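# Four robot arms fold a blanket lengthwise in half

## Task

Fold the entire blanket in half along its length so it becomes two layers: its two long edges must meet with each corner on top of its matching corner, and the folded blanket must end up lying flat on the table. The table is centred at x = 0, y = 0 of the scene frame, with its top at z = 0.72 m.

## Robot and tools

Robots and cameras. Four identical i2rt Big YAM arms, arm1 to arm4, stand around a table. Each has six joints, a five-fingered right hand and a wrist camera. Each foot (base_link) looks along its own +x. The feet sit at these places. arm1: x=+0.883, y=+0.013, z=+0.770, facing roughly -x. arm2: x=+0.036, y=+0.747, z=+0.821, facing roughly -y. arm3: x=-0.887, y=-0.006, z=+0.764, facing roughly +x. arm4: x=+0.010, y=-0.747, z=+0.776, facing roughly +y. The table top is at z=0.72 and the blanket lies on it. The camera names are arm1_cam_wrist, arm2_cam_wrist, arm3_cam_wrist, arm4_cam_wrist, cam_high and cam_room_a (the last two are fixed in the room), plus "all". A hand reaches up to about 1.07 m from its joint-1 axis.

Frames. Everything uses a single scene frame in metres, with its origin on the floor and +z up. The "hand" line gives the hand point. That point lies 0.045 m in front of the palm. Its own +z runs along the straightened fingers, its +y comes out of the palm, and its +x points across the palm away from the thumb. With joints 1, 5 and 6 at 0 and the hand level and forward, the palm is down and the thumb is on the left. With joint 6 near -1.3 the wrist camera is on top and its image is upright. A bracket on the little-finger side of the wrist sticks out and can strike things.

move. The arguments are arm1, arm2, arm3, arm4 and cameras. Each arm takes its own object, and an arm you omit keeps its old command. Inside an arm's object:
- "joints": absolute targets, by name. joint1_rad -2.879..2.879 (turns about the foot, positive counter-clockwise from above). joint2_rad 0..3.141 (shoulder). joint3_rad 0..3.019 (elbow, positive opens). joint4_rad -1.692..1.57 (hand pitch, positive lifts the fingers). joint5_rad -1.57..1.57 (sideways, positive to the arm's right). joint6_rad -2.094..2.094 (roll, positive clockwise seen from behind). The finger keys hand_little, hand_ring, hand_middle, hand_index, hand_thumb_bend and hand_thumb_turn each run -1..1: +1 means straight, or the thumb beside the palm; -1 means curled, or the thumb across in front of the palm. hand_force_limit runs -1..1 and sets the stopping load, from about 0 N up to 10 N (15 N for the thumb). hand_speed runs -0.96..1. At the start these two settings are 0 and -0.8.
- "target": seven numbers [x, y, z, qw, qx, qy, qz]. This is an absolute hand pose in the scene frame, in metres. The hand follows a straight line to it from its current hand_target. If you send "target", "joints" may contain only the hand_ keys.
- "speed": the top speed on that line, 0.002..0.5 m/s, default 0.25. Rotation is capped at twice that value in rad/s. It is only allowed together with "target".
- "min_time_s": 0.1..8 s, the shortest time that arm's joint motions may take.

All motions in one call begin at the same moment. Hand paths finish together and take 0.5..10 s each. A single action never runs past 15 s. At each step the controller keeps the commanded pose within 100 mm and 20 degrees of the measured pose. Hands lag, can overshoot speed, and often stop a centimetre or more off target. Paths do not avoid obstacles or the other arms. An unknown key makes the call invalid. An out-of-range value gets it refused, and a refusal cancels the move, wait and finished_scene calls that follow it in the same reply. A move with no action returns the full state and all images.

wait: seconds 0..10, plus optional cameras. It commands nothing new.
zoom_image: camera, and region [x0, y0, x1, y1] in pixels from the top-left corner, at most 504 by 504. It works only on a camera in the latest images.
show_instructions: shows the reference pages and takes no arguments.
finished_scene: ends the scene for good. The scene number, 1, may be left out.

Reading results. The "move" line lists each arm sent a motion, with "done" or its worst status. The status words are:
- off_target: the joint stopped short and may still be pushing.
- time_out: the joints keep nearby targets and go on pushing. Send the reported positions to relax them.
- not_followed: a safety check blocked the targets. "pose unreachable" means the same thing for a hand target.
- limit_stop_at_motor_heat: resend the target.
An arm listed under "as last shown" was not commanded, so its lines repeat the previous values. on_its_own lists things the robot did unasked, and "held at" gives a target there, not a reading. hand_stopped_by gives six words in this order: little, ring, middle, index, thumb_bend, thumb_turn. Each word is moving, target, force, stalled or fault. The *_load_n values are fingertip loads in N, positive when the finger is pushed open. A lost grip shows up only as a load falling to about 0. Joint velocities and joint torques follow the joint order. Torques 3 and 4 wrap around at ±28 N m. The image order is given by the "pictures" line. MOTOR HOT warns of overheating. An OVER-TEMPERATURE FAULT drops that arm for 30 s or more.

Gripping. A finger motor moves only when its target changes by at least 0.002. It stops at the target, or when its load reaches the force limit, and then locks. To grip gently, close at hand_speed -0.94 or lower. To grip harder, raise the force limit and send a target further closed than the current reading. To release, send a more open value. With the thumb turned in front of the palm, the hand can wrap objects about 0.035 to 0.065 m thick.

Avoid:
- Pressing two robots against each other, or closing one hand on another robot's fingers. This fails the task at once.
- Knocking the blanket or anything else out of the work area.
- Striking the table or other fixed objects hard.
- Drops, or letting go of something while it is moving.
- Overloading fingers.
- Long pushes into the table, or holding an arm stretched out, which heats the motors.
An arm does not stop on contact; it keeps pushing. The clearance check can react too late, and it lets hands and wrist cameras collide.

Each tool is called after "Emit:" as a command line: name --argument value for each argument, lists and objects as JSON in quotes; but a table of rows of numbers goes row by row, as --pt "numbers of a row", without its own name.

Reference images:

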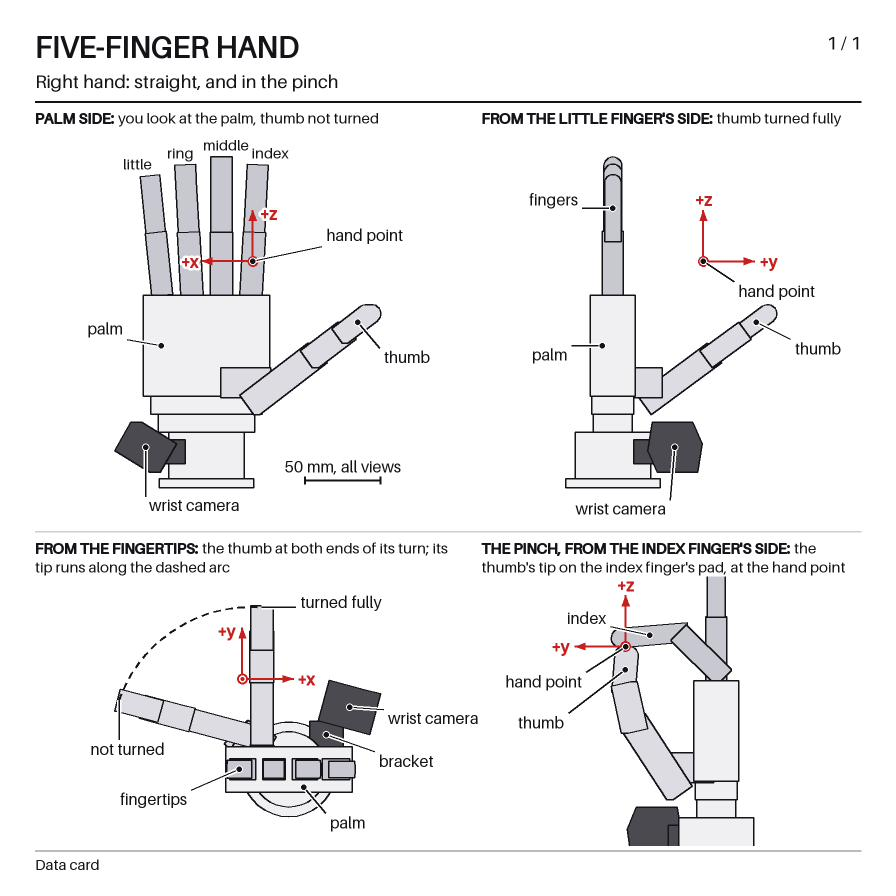

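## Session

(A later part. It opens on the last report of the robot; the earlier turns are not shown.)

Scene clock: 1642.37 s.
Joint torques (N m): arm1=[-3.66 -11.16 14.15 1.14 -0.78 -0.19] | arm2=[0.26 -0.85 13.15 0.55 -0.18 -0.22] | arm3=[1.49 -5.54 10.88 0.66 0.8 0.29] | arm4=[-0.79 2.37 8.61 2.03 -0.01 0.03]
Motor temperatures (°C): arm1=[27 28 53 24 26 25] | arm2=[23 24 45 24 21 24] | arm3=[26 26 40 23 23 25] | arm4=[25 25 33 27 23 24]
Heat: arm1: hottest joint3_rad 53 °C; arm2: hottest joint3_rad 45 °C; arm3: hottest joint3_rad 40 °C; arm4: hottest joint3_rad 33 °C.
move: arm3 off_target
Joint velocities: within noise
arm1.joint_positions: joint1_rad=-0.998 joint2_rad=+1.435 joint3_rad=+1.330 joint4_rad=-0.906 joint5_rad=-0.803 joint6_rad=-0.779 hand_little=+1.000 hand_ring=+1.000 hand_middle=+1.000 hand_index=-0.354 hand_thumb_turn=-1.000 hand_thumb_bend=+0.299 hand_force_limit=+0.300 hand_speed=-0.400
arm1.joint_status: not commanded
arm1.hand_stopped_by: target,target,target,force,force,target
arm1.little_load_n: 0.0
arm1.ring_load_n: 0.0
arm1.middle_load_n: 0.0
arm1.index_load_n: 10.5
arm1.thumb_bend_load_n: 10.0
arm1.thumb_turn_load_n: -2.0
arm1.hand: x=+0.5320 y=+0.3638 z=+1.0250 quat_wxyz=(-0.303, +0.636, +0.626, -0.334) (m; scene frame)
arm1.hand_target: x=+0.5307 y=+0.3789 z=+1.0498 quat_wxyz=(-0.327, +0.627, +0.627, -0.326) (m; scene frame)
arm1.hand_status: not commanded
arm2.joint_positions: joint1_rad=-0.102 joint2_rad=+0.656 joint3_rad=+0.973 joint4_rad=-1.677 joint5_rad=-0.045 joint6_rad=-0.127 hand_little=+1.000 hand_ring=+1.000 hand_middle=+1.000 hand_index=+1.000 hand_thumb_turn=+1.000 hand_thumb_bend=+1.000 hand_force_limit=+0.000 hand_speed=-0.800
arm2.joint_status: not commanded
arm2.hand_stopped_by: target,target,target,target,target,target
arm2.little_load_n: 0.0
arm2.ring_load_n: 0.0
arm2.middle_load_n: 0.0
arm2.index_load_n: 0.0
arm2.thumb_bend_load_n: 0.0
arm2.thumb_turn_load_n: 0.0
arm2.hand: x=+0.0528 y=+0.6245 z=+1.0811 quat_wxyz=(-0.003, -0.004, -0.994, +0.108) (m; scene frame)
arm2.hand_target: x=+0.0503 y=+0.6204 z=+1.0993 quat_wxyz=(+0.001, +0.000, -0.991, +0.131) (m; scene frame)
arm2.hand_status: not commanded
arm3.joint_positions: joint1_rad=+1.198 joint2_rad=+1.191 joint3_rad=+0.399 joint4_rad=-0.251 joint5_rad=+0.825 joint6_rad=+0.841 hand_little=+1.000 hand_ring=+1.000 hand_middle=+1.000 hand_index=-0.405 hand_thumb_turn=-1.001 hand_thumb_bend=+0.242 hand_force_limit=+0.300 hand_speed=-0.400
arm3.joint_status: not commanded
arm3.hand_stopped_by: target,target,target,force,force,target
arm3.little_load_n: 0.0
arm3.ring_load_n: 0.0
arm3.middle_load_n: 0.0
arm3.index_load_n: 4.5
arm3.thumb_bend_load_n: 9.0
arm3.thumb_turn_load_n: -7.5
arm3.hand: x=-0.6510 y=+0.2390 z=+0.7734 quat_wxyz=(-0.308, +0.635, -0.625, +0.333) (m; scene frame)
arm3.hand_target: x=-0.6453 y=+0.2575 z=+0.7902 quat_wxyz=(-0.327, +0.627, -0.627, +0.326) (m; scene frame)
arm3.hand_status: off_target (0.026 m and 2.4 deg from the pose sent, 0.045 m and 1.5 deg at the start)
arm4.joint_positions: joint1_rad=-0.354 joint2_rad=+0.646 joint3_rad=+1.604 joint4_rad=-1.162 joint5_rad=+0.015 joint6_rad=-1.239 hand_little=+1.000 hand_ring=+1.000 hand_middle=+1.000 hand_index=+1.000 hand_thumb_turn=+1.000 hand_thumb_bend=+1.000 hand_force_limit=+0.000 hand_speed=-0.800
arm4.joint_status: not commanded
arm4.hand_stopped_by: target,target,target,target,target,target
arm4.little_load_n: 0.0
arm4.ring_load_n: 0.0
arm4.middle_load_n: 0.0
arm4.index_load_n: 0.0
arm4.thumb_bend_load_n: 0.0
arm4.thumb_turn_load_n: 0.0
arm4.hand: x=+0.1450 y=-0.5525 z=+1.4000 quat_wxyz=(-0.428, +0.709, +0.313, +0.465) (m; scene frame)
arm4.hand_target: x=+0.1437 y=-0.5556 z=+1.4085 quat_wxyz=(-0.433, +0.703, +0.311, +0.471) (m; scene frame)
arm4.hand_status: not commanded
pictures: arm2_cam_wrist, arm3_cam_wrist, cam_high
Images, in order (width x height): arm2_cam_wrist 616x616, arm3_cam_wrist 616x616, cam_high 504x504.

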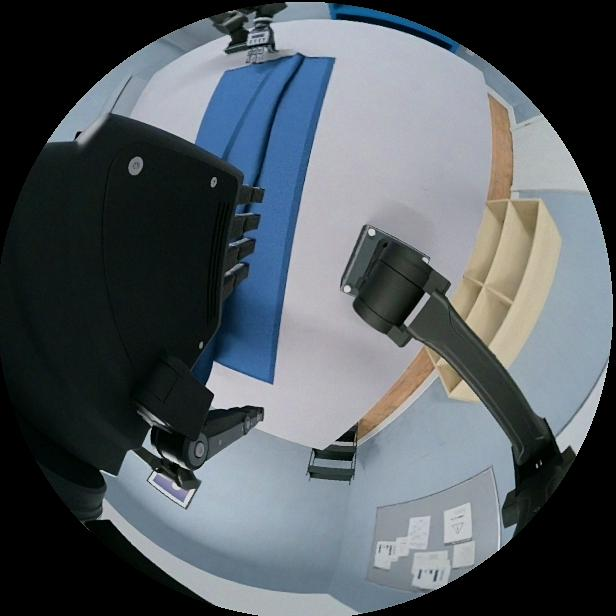

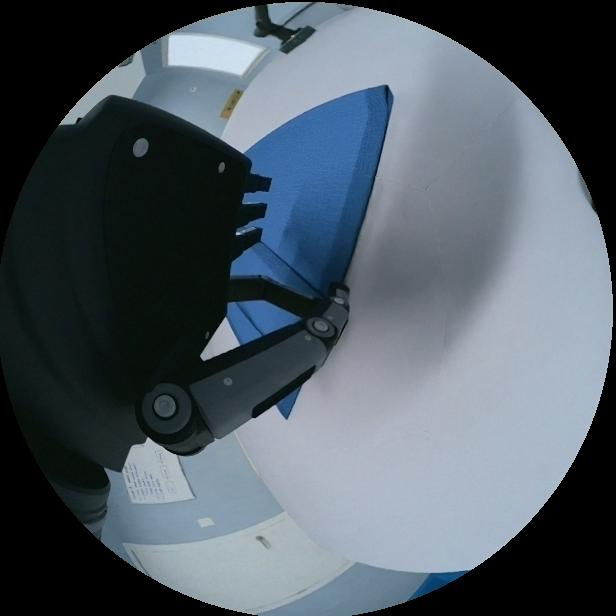

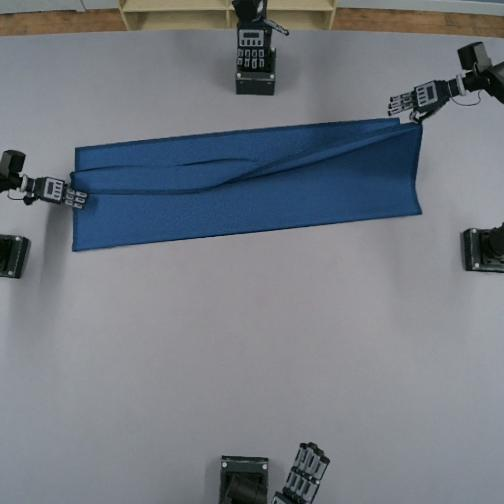

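Emit:
move --arm3 '{"target": [-0.66, 0.27, 0.86, 0.3265, -0.6273, 0.6273, -0.3265], "speed": 0.12}' --cameras '["arm3_cam_wrist", "arm2_cam_wrist", "cam_high"]'

Emit:
zoom_image --camera "arm3_cam_wrist" --region '[200, 180, 450, 430]'

Emit:
zoom_image --camera "cam_high" --region '[20, 130, 140, 250]'

Scene clock: 1649.83 s.
Joint torques (N m): arm1=[-3.72 -11.28 14.13 1.16 -0.78 -0.19] | arm2=[0.03 -0.85 13.15 0.58 -0.19 -0.21] | arm3=[1.44 -5.07 12.79 0.54 0.85 0.33] | arm4=[-0.85 2.14 8.61 1.96 -0.01 0.01]
Motor temperatures (°C): arm1=[27 28 53 24 26 25] | arm2=[23 24 45 24 21 24] | arm3=[26 26 40 23 23 25] | arm4=[25 25 33 27 23 24]
Heat: arm1: hottest joint3_rad 53 °C; arm2: hottest joint3_rad 45 °C; arm3: hottest joint3_rad 40 °C; arm4: hottest joint3_rad 33 °C.
move: arm3 off_target
Joint velocities: within noise
arm1, arm2, arm4: as last shown
arm1.thumb_bend_load_n: 10.5
arm3.joint_positions: joint1_rad=+1.270 joint2_rad=+1.054 joint3_rad=+0.534 joint4_rad=-0.598 joint5_rad=+0.861 joint6_rad=+0.932 hand_little=+1.000 hand_ring=+1.000 hand_middle=+1.000 hand_index=-0.405 hand_thumb_turn=-1.001 hand_thumb_bend=+0.242 hand_force_limit=+0.300 hand_speed=-0.400
arm3.joint_status: not commanded
arm3.hand_stopped_by: target,target,target,force,force,target
arm3.little_load_n: 0.0
arm3.ring_load_n: 0.0
arm3.middle_load_n: -0.5
arm3.index_load_n: 4.5
arm3.thumb_bend_load_n: 9.0
arm3.thumb_turn_load_n: -7.5
arm3.hand: x=-0.6643 y=+0.2518 z=+0.8388 quat_wxyz=(-0.306, +0.637, -0.623, +0.335) (m; scene frame)
arm3.hand_target: x=-0.6603 y=+0.2693 z=+0.8600 quat_wxyz=(-0.327, +0.627, -0.627, +0.326) (m; scene frame)
arm3.hand_status: off_target (0.028 m and 2.8 deg from the pose sent, 0.093 m and 2.4 deg at the start)
pictures: arm2_cam_wrist, arm3_cam_wrist, cam_high
Images, in order (width x height): arm2_cam_wrist 616x616, arm3_cam_wrist 616x616, cam_high 504x504.

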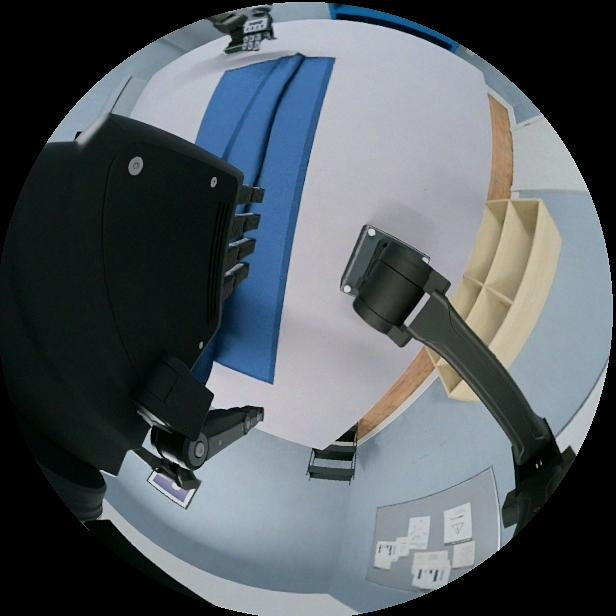

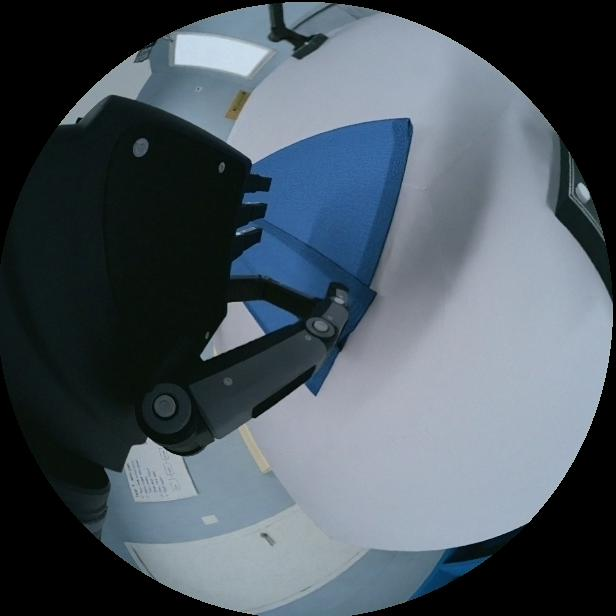

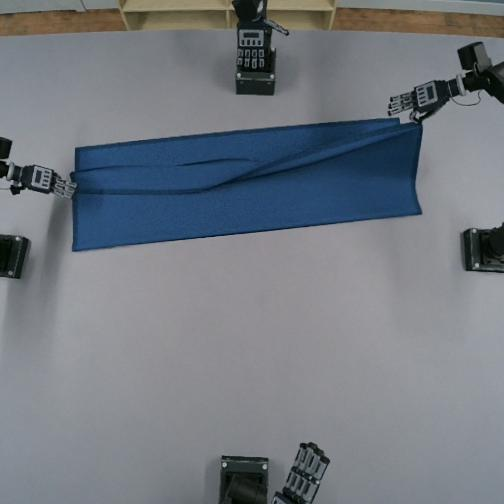

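Scaled by 2.016 from the camera's 616x616 image, which has a finer 880x880 frame.

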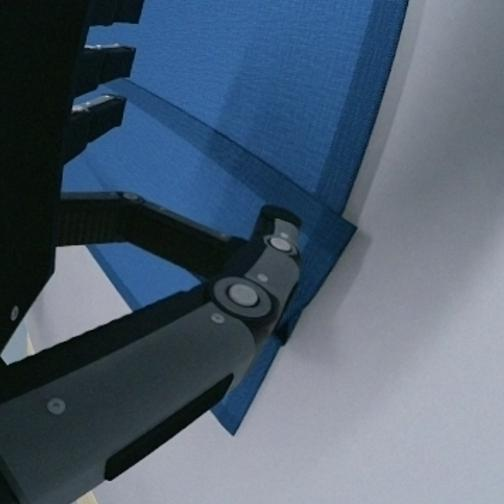

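Scaled by 4.200.

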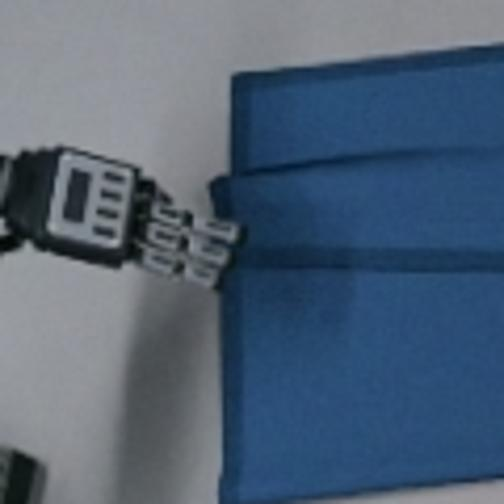

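Emit:
move --arm3 '{"target": [-0.64, 0.268, 0.80, 0.3265, -0.6273, 0.6273, -0.3265], "speed": 0.12, "joints": {"hand_index": 0.45, "hand_thumb_bend": 0.6, "hand_speed": -0.2}}' --cameras '[]'

Emit:
move --arm3 '{"target": [-0.642, 0.264, 0.728, 0.3265, -0.6273, 0.6273, -0.3265], "speed": 0.06}' --cameras '["cam_high", "arm3_cam_wrist"]'

Emit:
zoom_image --camera "arm3_cam_wrist" --region '[200, 180, 450, 430]'

Emit:
zoom_image --camera "cam_high" --region '[20, 130, 140, 250]'

Scene clock: 1681.60 s.
Joint torques (N m): arm1=[-3.72 -11.28 14.15 1.16 -0.78 -0.2] | arm2=[0.09 -1.26 13.12 0.49 -0.21 -0.21] | arm3=[-0.21 -5.25 7.71 2.02 0.57 0.11] | arm4=[-0.79 2.2 8.64 2 -0.01 0.03]
Motor temperatures (°C): arm1=[27 28 54 24 26 25] | arm2=[23 24 45 24 21 24] | arm3=[26 26 42 23 24 25] | arm4=[25 25 33 27 23 24]
Heat: arm1: hottest joint3_rad 54 °C; arm2: hottest joint3_rad 45 °C; arm3: hottest joint3_rad 42 °C; arm4: hottest joint3_rad 33 °C.
move: arm3 done
Joint velocities: within noise
arm1, arm2, arm4: as last shown
arm1.index_load_n: 10.0
arm1.thumb_bend_load_n: 10.0
arm2.index_load_n: -0.5
arm3.joint_positions: joint1_rad=+1.220 joint2_rad=+1.191 joint3_rad=+0.484 joint4_rad=-0.312 joint5_rad=+0.831 joint6_rad=+0.864 hand_little=+1.000 hand_ring=+1.000 hand_middle=+1.000 hand_index=+0.450 hand_thumb_turn=-1.000 hand_thumb_bend=+0.600 hand_force_limit=+0.300 hand_speed=-0.200
arm3.joint_status: all done
arm3.hand_stopped_by: target,target,target,target,target,target
arm3.little_load_n: 0.0
arm3.ring_load_n: 0.0
arm3.middle_load_n: 0.0
arm3.index_load_n: 0.0
arm3.thumb_bend_load_n: 0.0
arm3.thumb_turn_load_n: 0.0
arm3.hand: x=-0.6432 y=+0.2689 z=+0.8011 quat_wxyz=(-0.326, +0.628, -0.627, +0.326) (m; scene frame)
arm3.hand_target: x=-0.6401 y=+0.2679 z=+0.8000 quat_wxyz=(-0.326, +0.627, -0.627, +0.327) (m; scene frame)
arm3.hand_status: done (0.003 m and 0.2 deg from the pose sent, 0.049 m and 2.8 deg at the start)
pictures: none
No camera images: "cameras" was empty.

Scene clock: 1683.30 s.
Joint torques (N m): arm1=[-3.6 -11.28 14.16 1.16 -0.78 -0.19] | arm2=[0.21 -1.14 13.15 0.54 -0.16 -0.22] | arm3=[-0.26 -3.72 4.18 1.26 -0.29 0.09] | arm4=[-0.62 2.2 8.68 1.94 -0.02 0.04]
Motor temperatures (°C): arm1=[27 28 54 24 26 25] | arm2=[23 24 45 24 21 24] | arm3=[26 26 42 23 24 25] | arm4=[25 25 33 27 23 24]
Heat: arm1: hottest joint3_rad 54 °C; arm2: hottest joint3_rad 45 °C; arm3: hottest joint3_rad 42 °C; arm4: hottest joint3_rad 33 °C.
move: arm3 off_target
Joint velocities: within noise
arm1, arm2, arm4: as last shown
arm1.ring_load_n: -0.5
arm1.index_load_n: 9.5
arm1.thumb_bend_load_n: 10.5
arm2.index_load_n: 0.0
arm3.joint_positions: joint1_rad=+1.219 joint2_rad=+1.386 joint3_rad=+0.413 joint4_rad=+0.023 joint5_rad=+0.850 joint6_rad=+0.864 hand_little=+1.000 hand_ring=+1.000 hand_middle=+1.000 hand_index=+0.450 hand_thumb_turn=-1.000 hand_thumb_bend=+0.600 hand_force_limit=+0.300 hand_speed=-0.200
arm3.joint_status: not commanded
arm3.hand_stopped_by: target,target,target,target,target,target
arm3.little_load_n: 0.0
arm3.ring_load_n: 0.0
arm3.middle_load_n: 0.0
arm3.index_load_n: 1.5
arm3.thumb_bend_load_n: 0.0
arm3.thumb_turn_load_n: 0.0
arm3.hand: x=-0.6343 y=+0.2798 z=+0.7519 quat_wxyz=(-0.355, +0.608, -0.632, +0.324) (m; scene frame)
arm3.hand_target: x=-0.6428 y=+0.2631 z=+0.7298 quat_wxyz=(-0.326, +0.627, -0.628, +0.326) (m; scene frame)
arm3.hand_status: off_target (0.030 m and 4.0 deg from the pose sent, 0.073 m and 0.2 deg at the start)
pictures: arm3_cam_wrist, cam_high
Images, in order (width x height): arm3_cam_wrist 616x616, cam_high 504x504.

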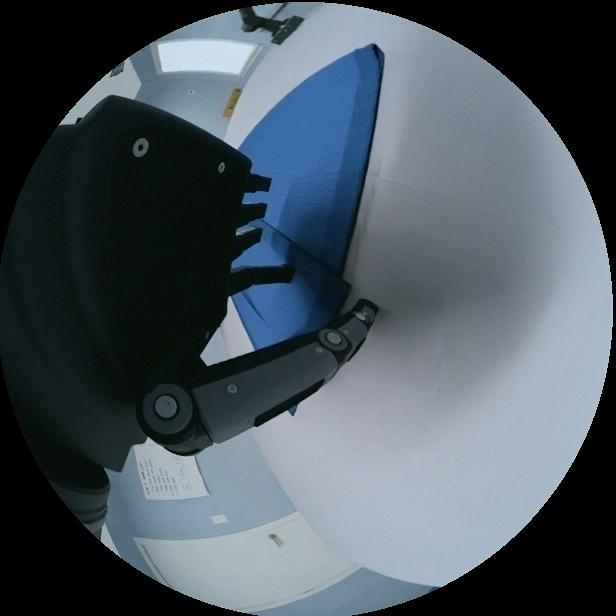

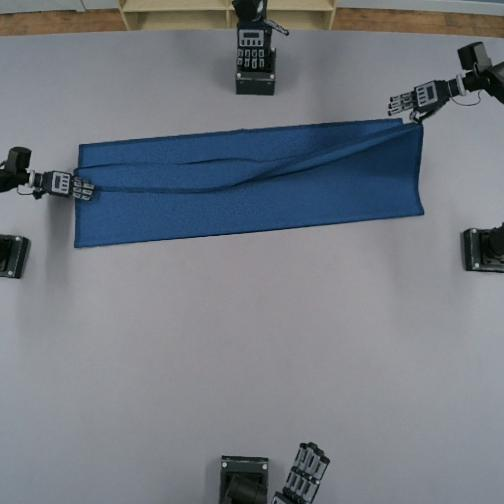

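Scaled by 2.016 from the camera's 616x616 image, which has a finer 880x880 frame.

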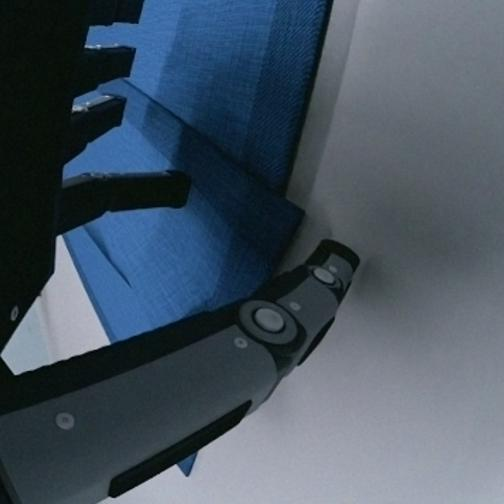

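Scaled by 4.200.

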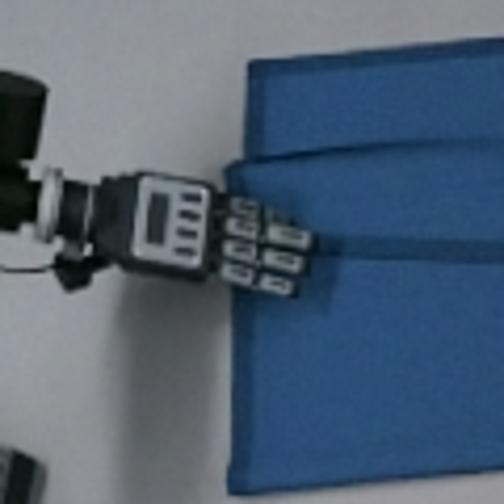

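Emit:
move --arm3 '{"target": [-0.635, 0.270, 0.80, 0.3799, -0.5964, 0.5964, -0.3799], "speed": 0.12, "joints": {"hand_index": 0.3, "hand_thumb_bend": 0.6, "hand_speed": -0.2}}' --cameras '["cam_high", "arm3_cam_wrist"]'

Emit:
zoom_image --camera "arm3_cam_wrist" --region '[200, 180, 450, 430]'

Emit:
zoom_image --camera "cam_high" --region '[20, 130, 140, 250]'

Scene clock: 1715.63 s.
Joint torques (N m): arm1=[-3.6 -11.28 14.15 1.14 -0.78 -0.19] | arm2=[0.32 -1.14 13.15 0.5 -0.19 -0.2] | arm3=[1.44 -6.24 7.9 0.83 0.83 0.09] | arm4=[-0.67 2.14 8.65 2.02 -0.02 0.02]
Motor temperatures (°C): arm1=[27 28 55 24 26 25] | arm2=[23 24 45 24 21 24] | arm3=[26 26 40 23 23 25] | arm4=[24 25 33 27 23 24]
Heat: arm1: hottest joint3_rad 55 °C; arm2: hottest joint3_rad 45 °C; arm3: hottest joint3_rad 40 °C; arm4: hottest joint3_rad 33 °C.
move: arm3 done
Joint velocities: within noise
arm1, arm2, arm4: as last shown
arm1.ring_load_n: 0.0
arm1.index_load_n: 10.0
arm1.thumb_bend_load_n: 10.0
arm3.joint_positions: joint1_rad=+1.272 joint2_rad=+1.248 joint3_rad=+0.400 joint4_rad=-0.047 joint5_rad=+0.997 joint6_rad=+0.806 hand_little=+1.000 hand_ring=+1.000 hand_middle=+1.000 hand_index=+0.300 hand_thumb_turn=-1.000 hand_thumb_bend=+0.600 hand_force_limit=+0.300 hand_speed=-0.200
arm3.joint_status: all done
arm3.hand_stopped_by: target,target,target,target,target,target
arm3.little_load_n: 0.0
arm3.ring_load_n: 0.0
arm3.middle_load_n: 0.0
arm3.index_load_n: 0.0
arm3.thumb_bend_load_n: 0.0
arm3.thumb_turn_load_n: 0.0
arm3.hand: x=-0.6333 y=+0.2660 z=+0.7958 quat_wxyz=(-0.379, +0.591, -0.603, +0.379) (m; scene frame)
arm3.hand_target: x=-0.6349 y=+0.2700 z=+0.8000 quat_wxyz=(-0.380, +0.596, -0.596, +0.380) (m; scene frame)
arm3.hand_status: done (0.006 m and 0.9 deg from the pose sent, 0.049 m and 8.3 deg at the start)
arm4.ring_load_n: -0.5
arm4.middle_load_n: 0.5
pictures: arm3_cam_wrist, cam_high
Images, in order (width x height): arm3_cam_wrist 616x616, cam_high 504x504.

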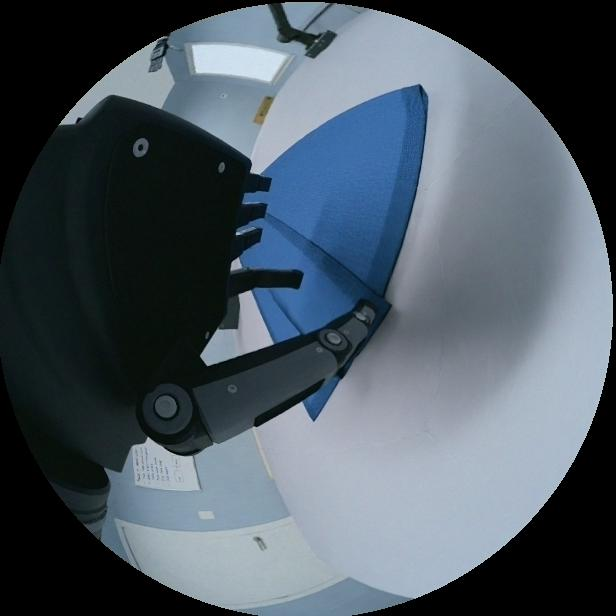

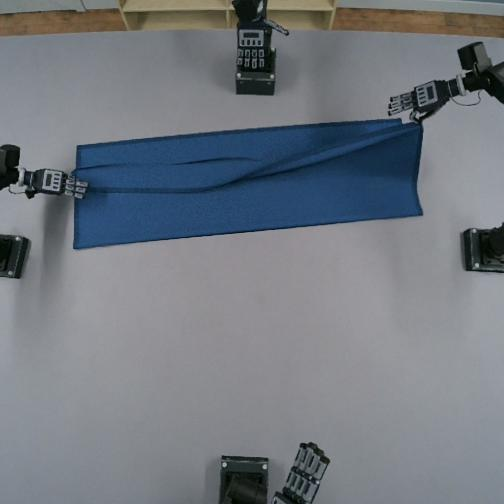

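Scaled by 2.016 from the camera's 616x616 image, which has a finer 880x880 frame.

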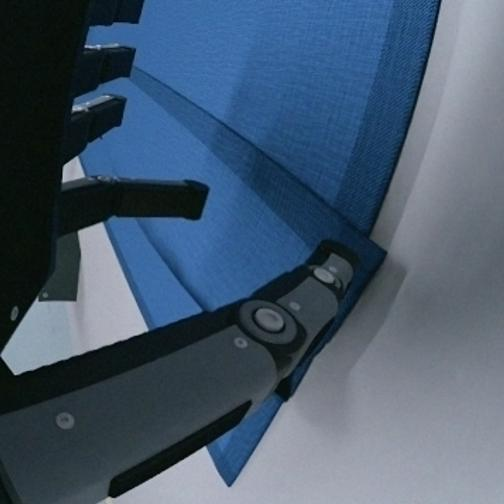

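Scaled by 4.200.

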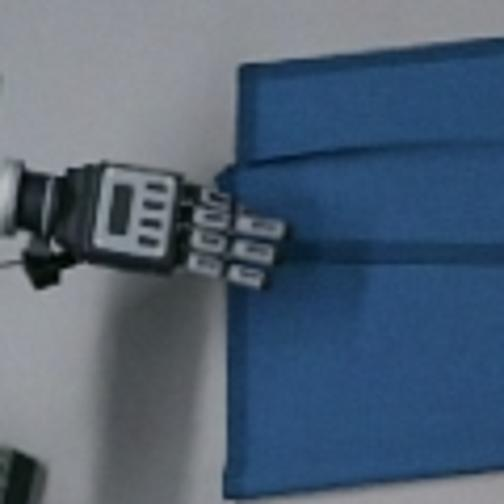

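Emit:
move --arm3 '{"target": [-0.632, 0.266, 0.738, 0.3799, -0.5964, 0.5964, -0.3799], "speed": 0.06}' --cameras '["cam_high", "arm3_cam_wrist"]'

Emit:
zoom_image --camera "arm3_cam_wrist" --region '[200, 180, 450, 430]'

Emit:
zoom_image --camera "cam_high" --region '[20, 130, 140, 250]'

Scene clock: 1737.60 s.
Joint torques (N m): arm1=[-3.6 -11.22 14.13 1.14 -0.78 -0.19] | arm2=[0.38 -1.14 13.11 0.57 -0.19 -0.21] | arm3=[0.15 -4.19 4.37 2.03 0.07 0.18] | arm4=[-0.73 2.2 8.69 1.99 -0.01 0.01]
Motor temperatures (°C): arm1=[27 28 55 24 26 25] | arm2=[23 24 45 24 21 24] | arm3=[26 26 39 23 24 25] | arm4=[24 25 33 27 23 24]
Heat: arm1: hottest joint3_rad 55 °C; arm2: hottest joint3_rad 45 °C; arm3: hottest joint3_rad 39 °C; arm4: hottest joint3_rad 33 °C.
move: arm3 off_target
Joint velocities: within noise
arm1, arm2, arm4: as last shown
arm2.middle_load_n: -0.5
arm3.joint_positions: joint1_rad=+1.272 joint2_rad=+1.455 joint3_rad=+0.354 joint4_rad=+0.256 joint5_rad=+1.003 joint6_rad=+0.774 hand_little=+1.000 hand_ring=+1.000 hand_middle=+1.000 hand_index=+0.300 hand_thumb_turn=-1.000 hand_thumb_bend=+0.599 hand_force_limit=+0.300 hand_speed=-0.200
arm3.joint_status: not commanded
arm3.hand_stopped_by: target,target,target,target,target,target
arm3.little_load_n: 0.0
arm3.ring_load_n: 0.0
arm3.middle_load_n: 0.0
arm3.index_load_n: 0.0
arm3.thumb_bend_load_n: -1.0
arm3.thumb_turn_load_n: -3.0
arm3.hand: x=-0.6295 y=+0.2721 z=+0.7515 quat_wxyz=(-0.392, +0.587, -0.598, +0.380) (m; scene frame)
arm3.hand_target: x=-0.6324 y=+0.2656 z=+0.7386 quat_wxyz=(-0.380, +0.596, -0.597, +0.380) (m; scene frame)
arm3.hand_status: off_target (0.015 m and 1.8 deg from the pose sent, 0.058 m and 0.9 deg at the start)
arm4.ring_load_n: 0.0
arm4.middle_load_n: 0.0
pictures: arm3_cam_wrist, cam_high
Images, in order (width x height): arm3_cam_wrist 616x616, cam_high 504x504.

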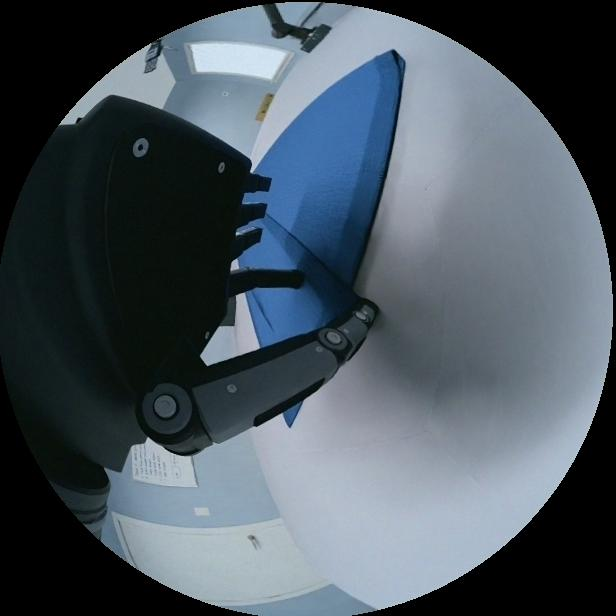

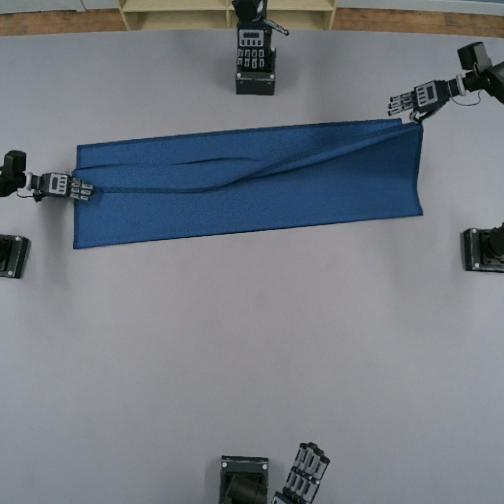

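Scaled by 2.016 from the camera's 616x616 image, which has a finer 880x880 frame.

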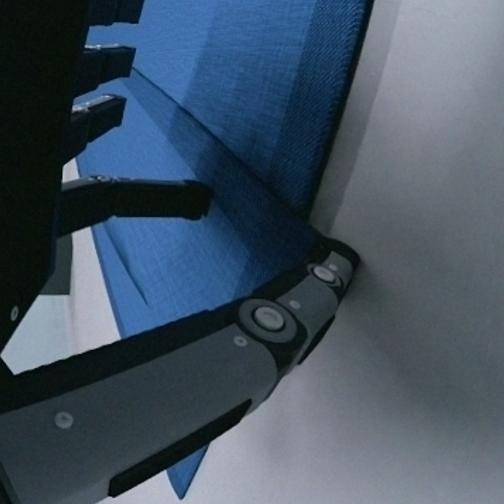

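Scaled by 4.200.

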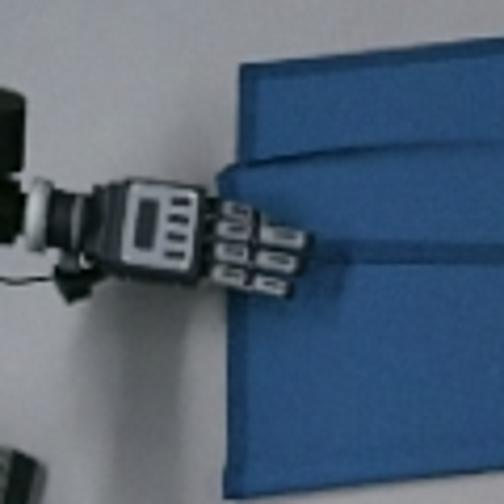

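Emit:
move --arm3 '{"joints": {"hand_index": 0.0, "hand_speed": -0.4, "hand_force_limit": 0.3}}' --cameras '["arm3_cam_wrist"]'

Emit:
zoom_image --camera "arm3_cam_wrist" --region '[200, 180, 450, 430]'

Emit:
move --arm3 '{"joints": {"hand_index": -0.2}}' --cameras '["arm3_cam_wrist"]'

Emit:
zoom_image --camera "arm3_cam_wrist" --region '[200, 180, 450, 430]'

Scene clock: 1744.97 s.
Joint torques (N m): arm1=[-3.6 -11.28 14.13 1.16 -0.78 -0.19] | arm2=[0.56 -1.38 13.05 0.62 -0.19 -0.2] | arm3=[0.44 -4.66 4.36 1.37 0.01 0.17] | arm4=[-0.85 2.26 8.62 1.96 0 0.03]
Motor temperatures (°C): arm1=[27 28 55 24 26 25] | arm2=[23 24 46 24 21 24] | arm3=[26 26 39 23 24 25] | arm4=[24 25 33 27 23 24]
Heat: arm1: hottest joint3_rad 55 °C; arm2: hottest joint3_rad 46 °C; arm3: hottest joint3_rad 39 °C; arm4: hottest joint3_rad 33 °C.
move: arm3 done
Joint velocities: within noise
arm1, arm2, arm4: as last shown
arm1.index_load_n: 10.5
arm2.ring_load_n: -0.5
arm2.middle_load_n: 0.0
arm3.joint_positions: joint1_rad=+1.268 joint2_rad=+1.460 joint3_rad=+0.354 joint4_rad=+0.270 joint5_rad=+1.004 joint6_rad=+0.774 hand_little=+1.000 hand_ring=+1.000 hand_middle=+1.000 hand_index=+0.001 hand_thumb_turn=-1.000 hand_thumb_bend=+0.600 hand_force_limit=+0.300 hand_speed=-0.400
arm3.joint_status: all done
arm3.hand_stopped_by: target,target,target,target,target,target
arm3.little_load_n: 0.0
arm3.ring_load_n: -0.5
arm3.middle_load_n: 0.0
arm3.index_load_n: 3.0
arm3.thumb_bend_load_n: 0.5
arm3.thumb_turn_load_n: 0.0
arm3.hand: x=-0.6274 y=+0.2727 z=+0.7520 quat_wxyz=(-0.395, +0.583, -0.600, +0.380) (m; scene frame)
arm3.hand_target: x=-0.6324 y=+0.2656 z=+0.7387 quat_wxyz=(-0.380, +0.596, -0.597, +0.380) (m; scene frame)
arm3.hand_status: not commanded
pictures: arm3_cam_wrist
Images, in order (width x height): arm3_cam_wrist 616x616.

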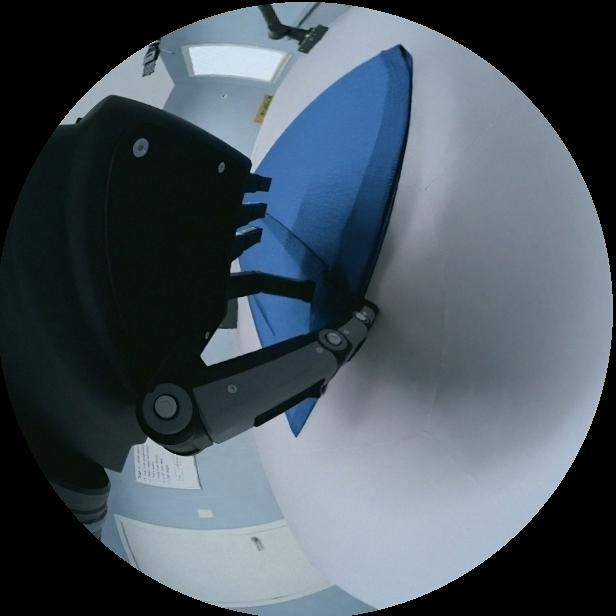

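Scaled by 2.016 from the camera's 616x616 image, which has a finer 880x880 frame.

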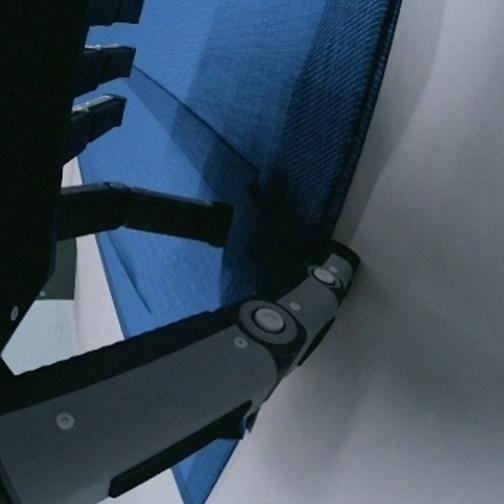

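Scene clock: 1745.57 s.
Joint torques (N m): arm1=[-3.66 -11.11 14.16 1.16 -0.78 -0.18] | arm2=[0.26 -0.56 13.12 0.51 -0.2 -0.22] | arm3=[0.38 -4.72 4.34 1.35 0.02 0.18] | arm4=[-0.56 2.26 8.66 1.96 -0.02 0.01]
Motor temperatures (°C): arm1=[27 28 55 24 26 25] | arm2=[23 24 46 24 21 24] | arm3=[26 26 39 23 24 25] | arm4=[24 25 33 27 23 24]
Heat: arm1: hottest joint3_rad 55 °C; arm2: hottest joint3_rad 46 °C; arm3: hottest joint3_rad 39 °C; arm4: hottest joint3_rad 33 °C.
move: arm3 done
Joint velocities: within noise
arm1, arm2, arm4: as last shown
arm2.ring_load_n: 0.0
arm3.joint_positions: joint1_rad=+1.268 joint2_rad=+1.461 joint3_rad=+0.354 joint4_rad=+0.270 joint5_rad=+1.004 joint6_rad=+0.774 hand_little=+1.000 hand_ring=+1.000 hand_middle=+1.000 hand_index=-0.199 hand_thumb_turn=-1.000 hand_thumb_bend=+0.600 hand_force_limit=+0.300 hand_speed=-0.400
arm3.joint_status: all done
arm3.hand_stopped_by: target,target,target,target,target,target
arm3.little_load_n: -0.5
arm3.ring_load_n: 0.0
arm3.middle_load_n: 0.0
arm3.index_load_n: 3.0
arm3.thumb_bend_load_n: -0.5
arm3.thumb_turn_load_n: 0.0
arm3.hand: x=-0.6275 y=+0.2726 z=+0.7516 quat_wxyz=(-0.394, +0.583, -0.600, +0.380) (m; scene frame)
arm3.hand_target: x=-0.6324 y=+0.2656 z=+0.7386 quat_wxyz=(-0.380, +0.596, -0.597, +0.380) (m; scene frame)
arm3.hand_status: not commanded
pictures: arm3_cam_wrist
Images, in order (width x height): arm3_cam_wrist 616x616.

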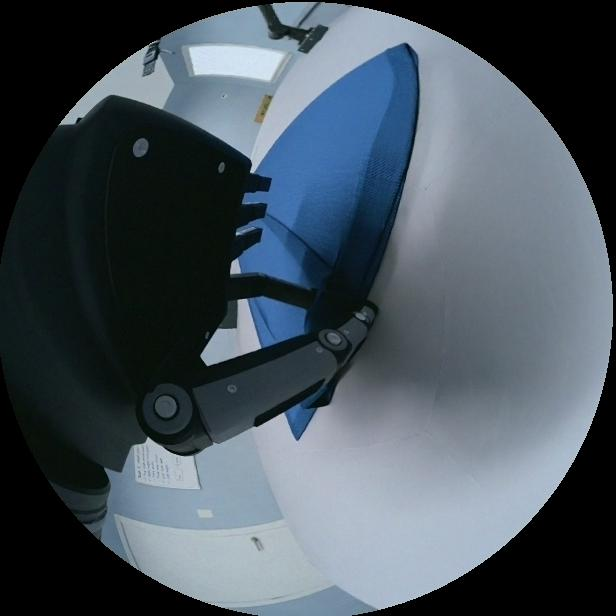

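Scaled by 2.016 from the camera's 616x616 image, which has a finer 880x880 frame.

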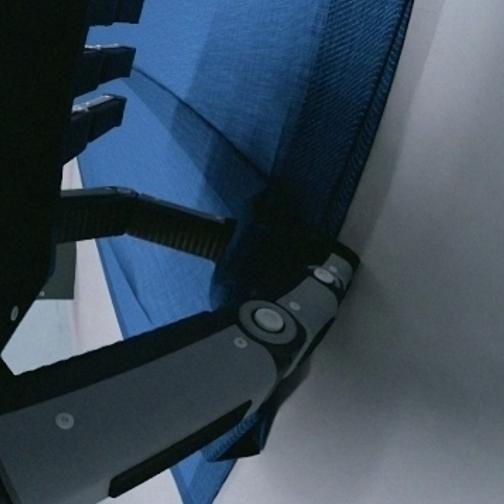

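Emit:
move --arm3 '{"joints": {"hand_thumb_bend": 0.3, "hand_index": -0.25}}' --cameras '["arm3_cam_wrist"]'

Emit:
zoom_image --camera "arm3_cam_wrist" --region '[200, 180, 450, 430]'

Emit:
move --arm3 '{"joints": {"hand_thumb_bend": -0.05, "hand_index": -0.6}}' --cameras '["arm3_cam_wrist", "cam_high"]'

Emit:
zoom_image --camera "arm3_cam_wrist" --region '[200, 180, 450, 430]'

Scene clock: 1753.33 s.
Joint torques (N m): arm1=[-3.66 -11.22 14.16 1.16 -0.78 -0.19] | arm2=[0.32 -0.85 13.18 0.62 -0.18 -0.22] | arm3=[0.44 -4.78 4.34 1.37 0.12 0.17] | arm4=[-0.91 2.61 8.61 1.91 -0.01 0.03]
Motor temperatures (°C): arm1=[27 28 55 24 26 25] | arm2=[23 24 46 24 21 24] | arm3=[26 26 38 23 23 25] | arm4=[24 25 33 27 23 24]
Heat: arm1: hottest joint3_rad 55 °C; arm2: hottest joint3_rad 46 °C; arm3: hottest joint3_rad 38 °C; arm4: hottest joint3_rad 33 °C.
move: arm3 done
Joint velocities: within noise
arm1.joint_positions: joint1_rad=-0.998 joint2_rad=+1.435 joint3_rad=+1.330 joint4_rad=-0.906 joint5_rad=-0.803 joint6_rad=-0.779 hand_little=+1.000 hand_ring=+1.000 hand_middle=+1.000 hand_index=-0.354 hand_thumb_turn=-1.000 hand_thumb_bend=+0.299 hand_force_limit=+0.300 hand_speed=-0.400
arm1.joint_status: not commanded
arm1.hand_stopped_by: target,target,target,force,force,target
arm1.little_load_n: 0.0
arm1.ring_load_n: 0.0
arm1.middle_load_n: -0.5
arm1.index_load_n: 10.5
arm1.thumb_bend_load_n: 10.0
arm1.thumb_turn_load_n: -2.0
arm1.hand: x=+0.5320 y=+0.3638 z=+1.0250 quat_wxyz=(-0.303, +0.636, +0.626, -0.334) (m; scene frame)
arm1.hand_target: x=+0.5307 y=+0.3789 z=+1.0498 quat_wxyz=(-0.327, +0.627, +0.627, -0.326) (m; scene frame)
arm1.hand_status: not commanded
arm2.joint_positions: joint1_rad=-0.102 joint2_rad=+0.656 joint3_rad=+0.973 joint4_rad=-1.677 joint5_rad=-0.045 joint6_rad=-0.127 hand_little=+1.000 hand_ring=+1.000 hand_middle=+1.000 hand_index=+1.000 hand_thumb_turn=+1.000 hand_thumb_bend=+1.000 hand_force_limit=+0.000 hand_speed=-0.800
arm2.joint_status: not commanded
arm2.hand_stopped_by: target,target,target,target,target,target
arm2.little_load_n: 0.0
arm2.ring_load_n: 0.0
arm2.middle_load_n: 0.0
arm2.index_load_n: 0.0
arm2.thumb_bend_load_n: 0.0
arm2.thumb_turn_load_n: 0.0
arm2.hand: x=+0.0528 y=+0.6245 z=+1.0811 quat_wxyz=(-0.003, -0.004, -0.994, +0.108) (m; scene frame)
arm2.hand_target: x=+0.0503 y=+0.6204 z=+1.0993 quat_wxyz=(+0.001, +0.000, -0.991, +0.131) (m; scene frame)
arm2.hand_status: not commanded
arm3.joint_positions: joint1_rad=+1.268 joint2_rad=+1.463 joint3_rad=+0.354 joint4_rad=+0.270 joint5_rad=+1.002 joint6_rad=+0.775 hand_little=+1.000 hand_ring=+1.000 hand_middle=+1.000 hand_index=-0.248 hand_thumb_turn=-1.000 hand_thumb_bend=+0.307 hand_force_limit=+0.300 hand_speed=-0.400
arm3.joint_status: all done
arm3.hand_stopped_by: target,target,target,target,target,target
arm3.little_load_n: 0.0
arm3.ring_load_n: 0.0
arm3.middle_load_n: 0.0
arm3.index_load_n: 11.0
arm3.thumb_bend_load_n: 9.0
arm3.thumb_turn_load_n: -0.5
arm3.hand: x=-0.6279 y=+0.2727 z=+0.7508 quat_wxyz=(-0.394, +0.584, -0.600, +0.379) (m; scene frame)
arm3.hand_target: x=-0.6324 y=+0.2657 z=+0.7387 quat_wxyz=(-0.380, +0.596, -0.597, +0.380) (m; scene frame)
arm3.hand_status: not commanded
arm4.joint_positions: joint1_rad=-0.354 joint2_rad=+0.646 joint3_rad=+1.604 joint4_rad=-1.162 joint5_rad=+0.015 joint6_rad=-1.239 hand_little=+1.000 hand_ring=+1.000 hand_middle=+1.000 hand_index=+1.000 hand_thumb_turn=+1.000 hand_thumb_bend=+1.000 hand_force_limit=+0.000 hand_speed=-0.800
arm4.joint_status: not commanded
arm4.hand_stopped_by: target,target,target,target,target,target
arm4.little_load_n: -0.5
arm4.ring_load_n: 0.0
arm4.middle_load_n: 0.0
arm4.index_load_n: 0.0
arm4.thumb_bend_load_n: 0.0
arm4.thumb_turn_load_n: 0.0
arm4.hand: x=+0.1450 y=-0.5525 z=+1.4000 quat_wxyz=(-0.428, +0.709, +0.313, +0.465) (m; scene frame)
arm4.hand_target: x=+0.1437 y=-0.5556 z=+1.4085 quat_wxyz=(-0.433, +0.703, +0.311, +0.471) (m; scene frame)
arm4.hand_status: not commanded
pictures: arm3_cam_wrist
Images, in order (width x height): arm3_cam_wrist 616x616.

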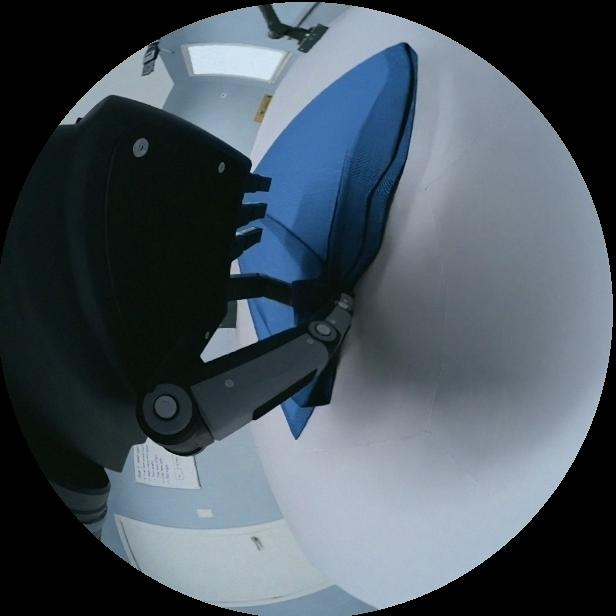

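Scaled by 2.016 from the camera's 616x616 image, which has a finer 880x880 frame.

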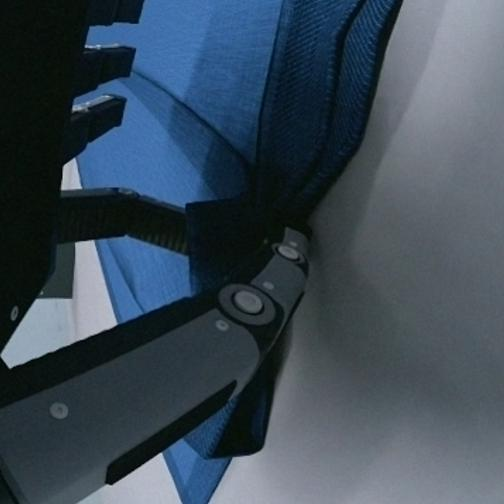

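Scene clock: 1754.07 s.
Joint torques (N m): arm1=[-3.66 -11.22 14.15 1.14 -0.78 -0.19] | arm2=[0.5 -1.2 13.18 0.54 -0.17 -0.21] | arm3=[0.5 -4.84 4.33 1.37 0.12 0.17] | arm4=[-0.91 2.37 8.66 1.96 0 0.03]
Motor temperatures (°C): arm1=[27 28 55 24 26 25] | arm2=[23 24 46 24 21 24] | arm3=[26 26 38 23 23 25] | arm4=[24 25 33 27 23 24]
Heat: arm1: hottest joint3_rad 55 °C; arm2: hottest joint3_rad 46 °C; arm3: hottest joint3_rad 38 °C; arm4: hottest joint3_rad 33 °C.
move: arm3 off_target
Joint velocities: within noise
arm1, arm2, arm4: as last shown
arm1.middle_load_n: 0.0
arm3.joint_positions: joint1_rad=+1.268 joint2_rad=+1.463 joint3_rad=+0.354 joint4_rad=+0.270 joint5_rad=+1.002 joint6_rad=+0.775 hand_little=+1.000 hand_ring=+1.000 hand_middle=+1.000 hand_index=-0.248 hand_thumb_turn=-1.000 hand_thumb_bend=+0.288 hand_force_limit=+0.300 hand_speed=-0.400
arm3.joint_status: hand_index off_target (ended at -0.248, target -0.600); hand_thumb_bend off_target (ended at +0.288, target -0.050)
arm3.hand_stopped_by: target,target,target,force,force,target
arm3.little_load_n: 0.0
arm3.ring_load_n: 0.0
arm3.middle_load_n: 0.0
arm3.index_load_n: 12.0
arm3.thumb_bend_load_n: 10.5
arm3.thumb_turn_load_n: -0.5
arm3.hand: x=-0.6279 y=+0.2727 z=+0.7508 quat_wxyz=(-0.394, +0.584, -0.600, +0.379) (m; scene frame)
arm3.hand_target: x=-0.6324 y=+0.2656 z=+0.7387 quat_wxyz=(-0.380, +0.596, -0.597, +0.380) (m; scene frame)
arm3.hand_status: not commanded
arm4.little_load_n: 0.0
pictures: arm3_cam_wrist, cam_high
Images, in order (width x height): arm3_cam_wrist 616x616, cam_high 504x504.

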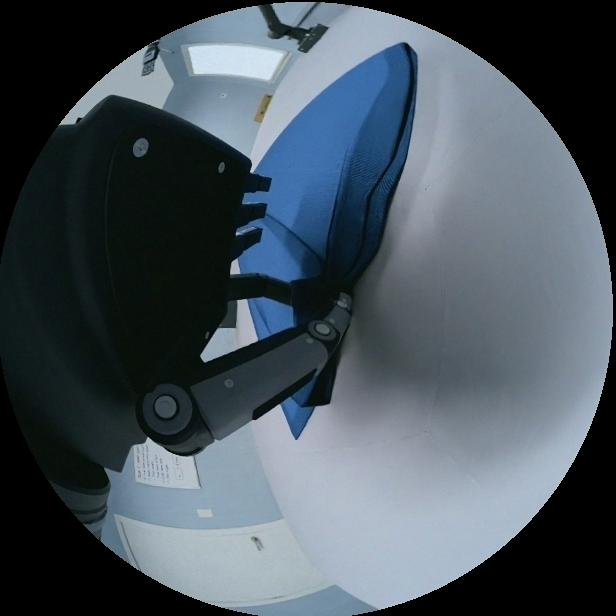

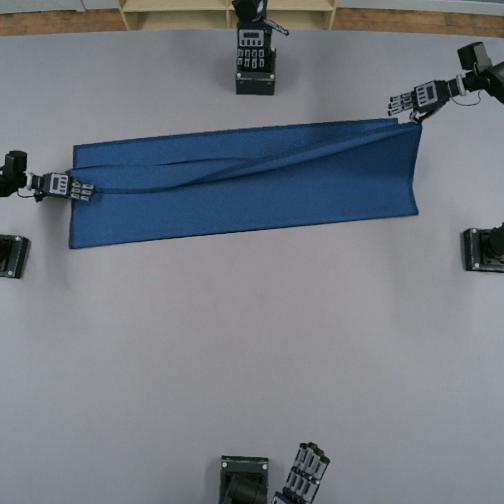

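Scaled by 2.016 from the camera's 616x616 image, which has a finer 880x880 frame.

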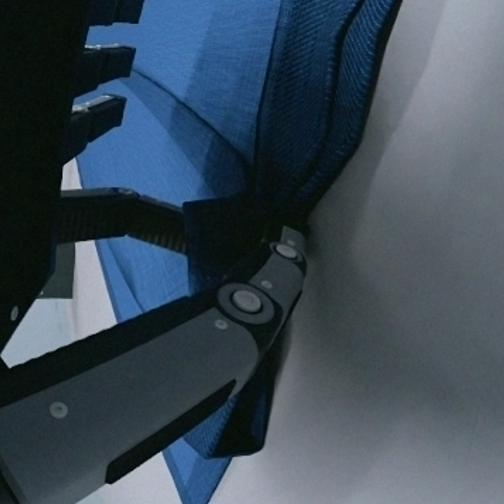

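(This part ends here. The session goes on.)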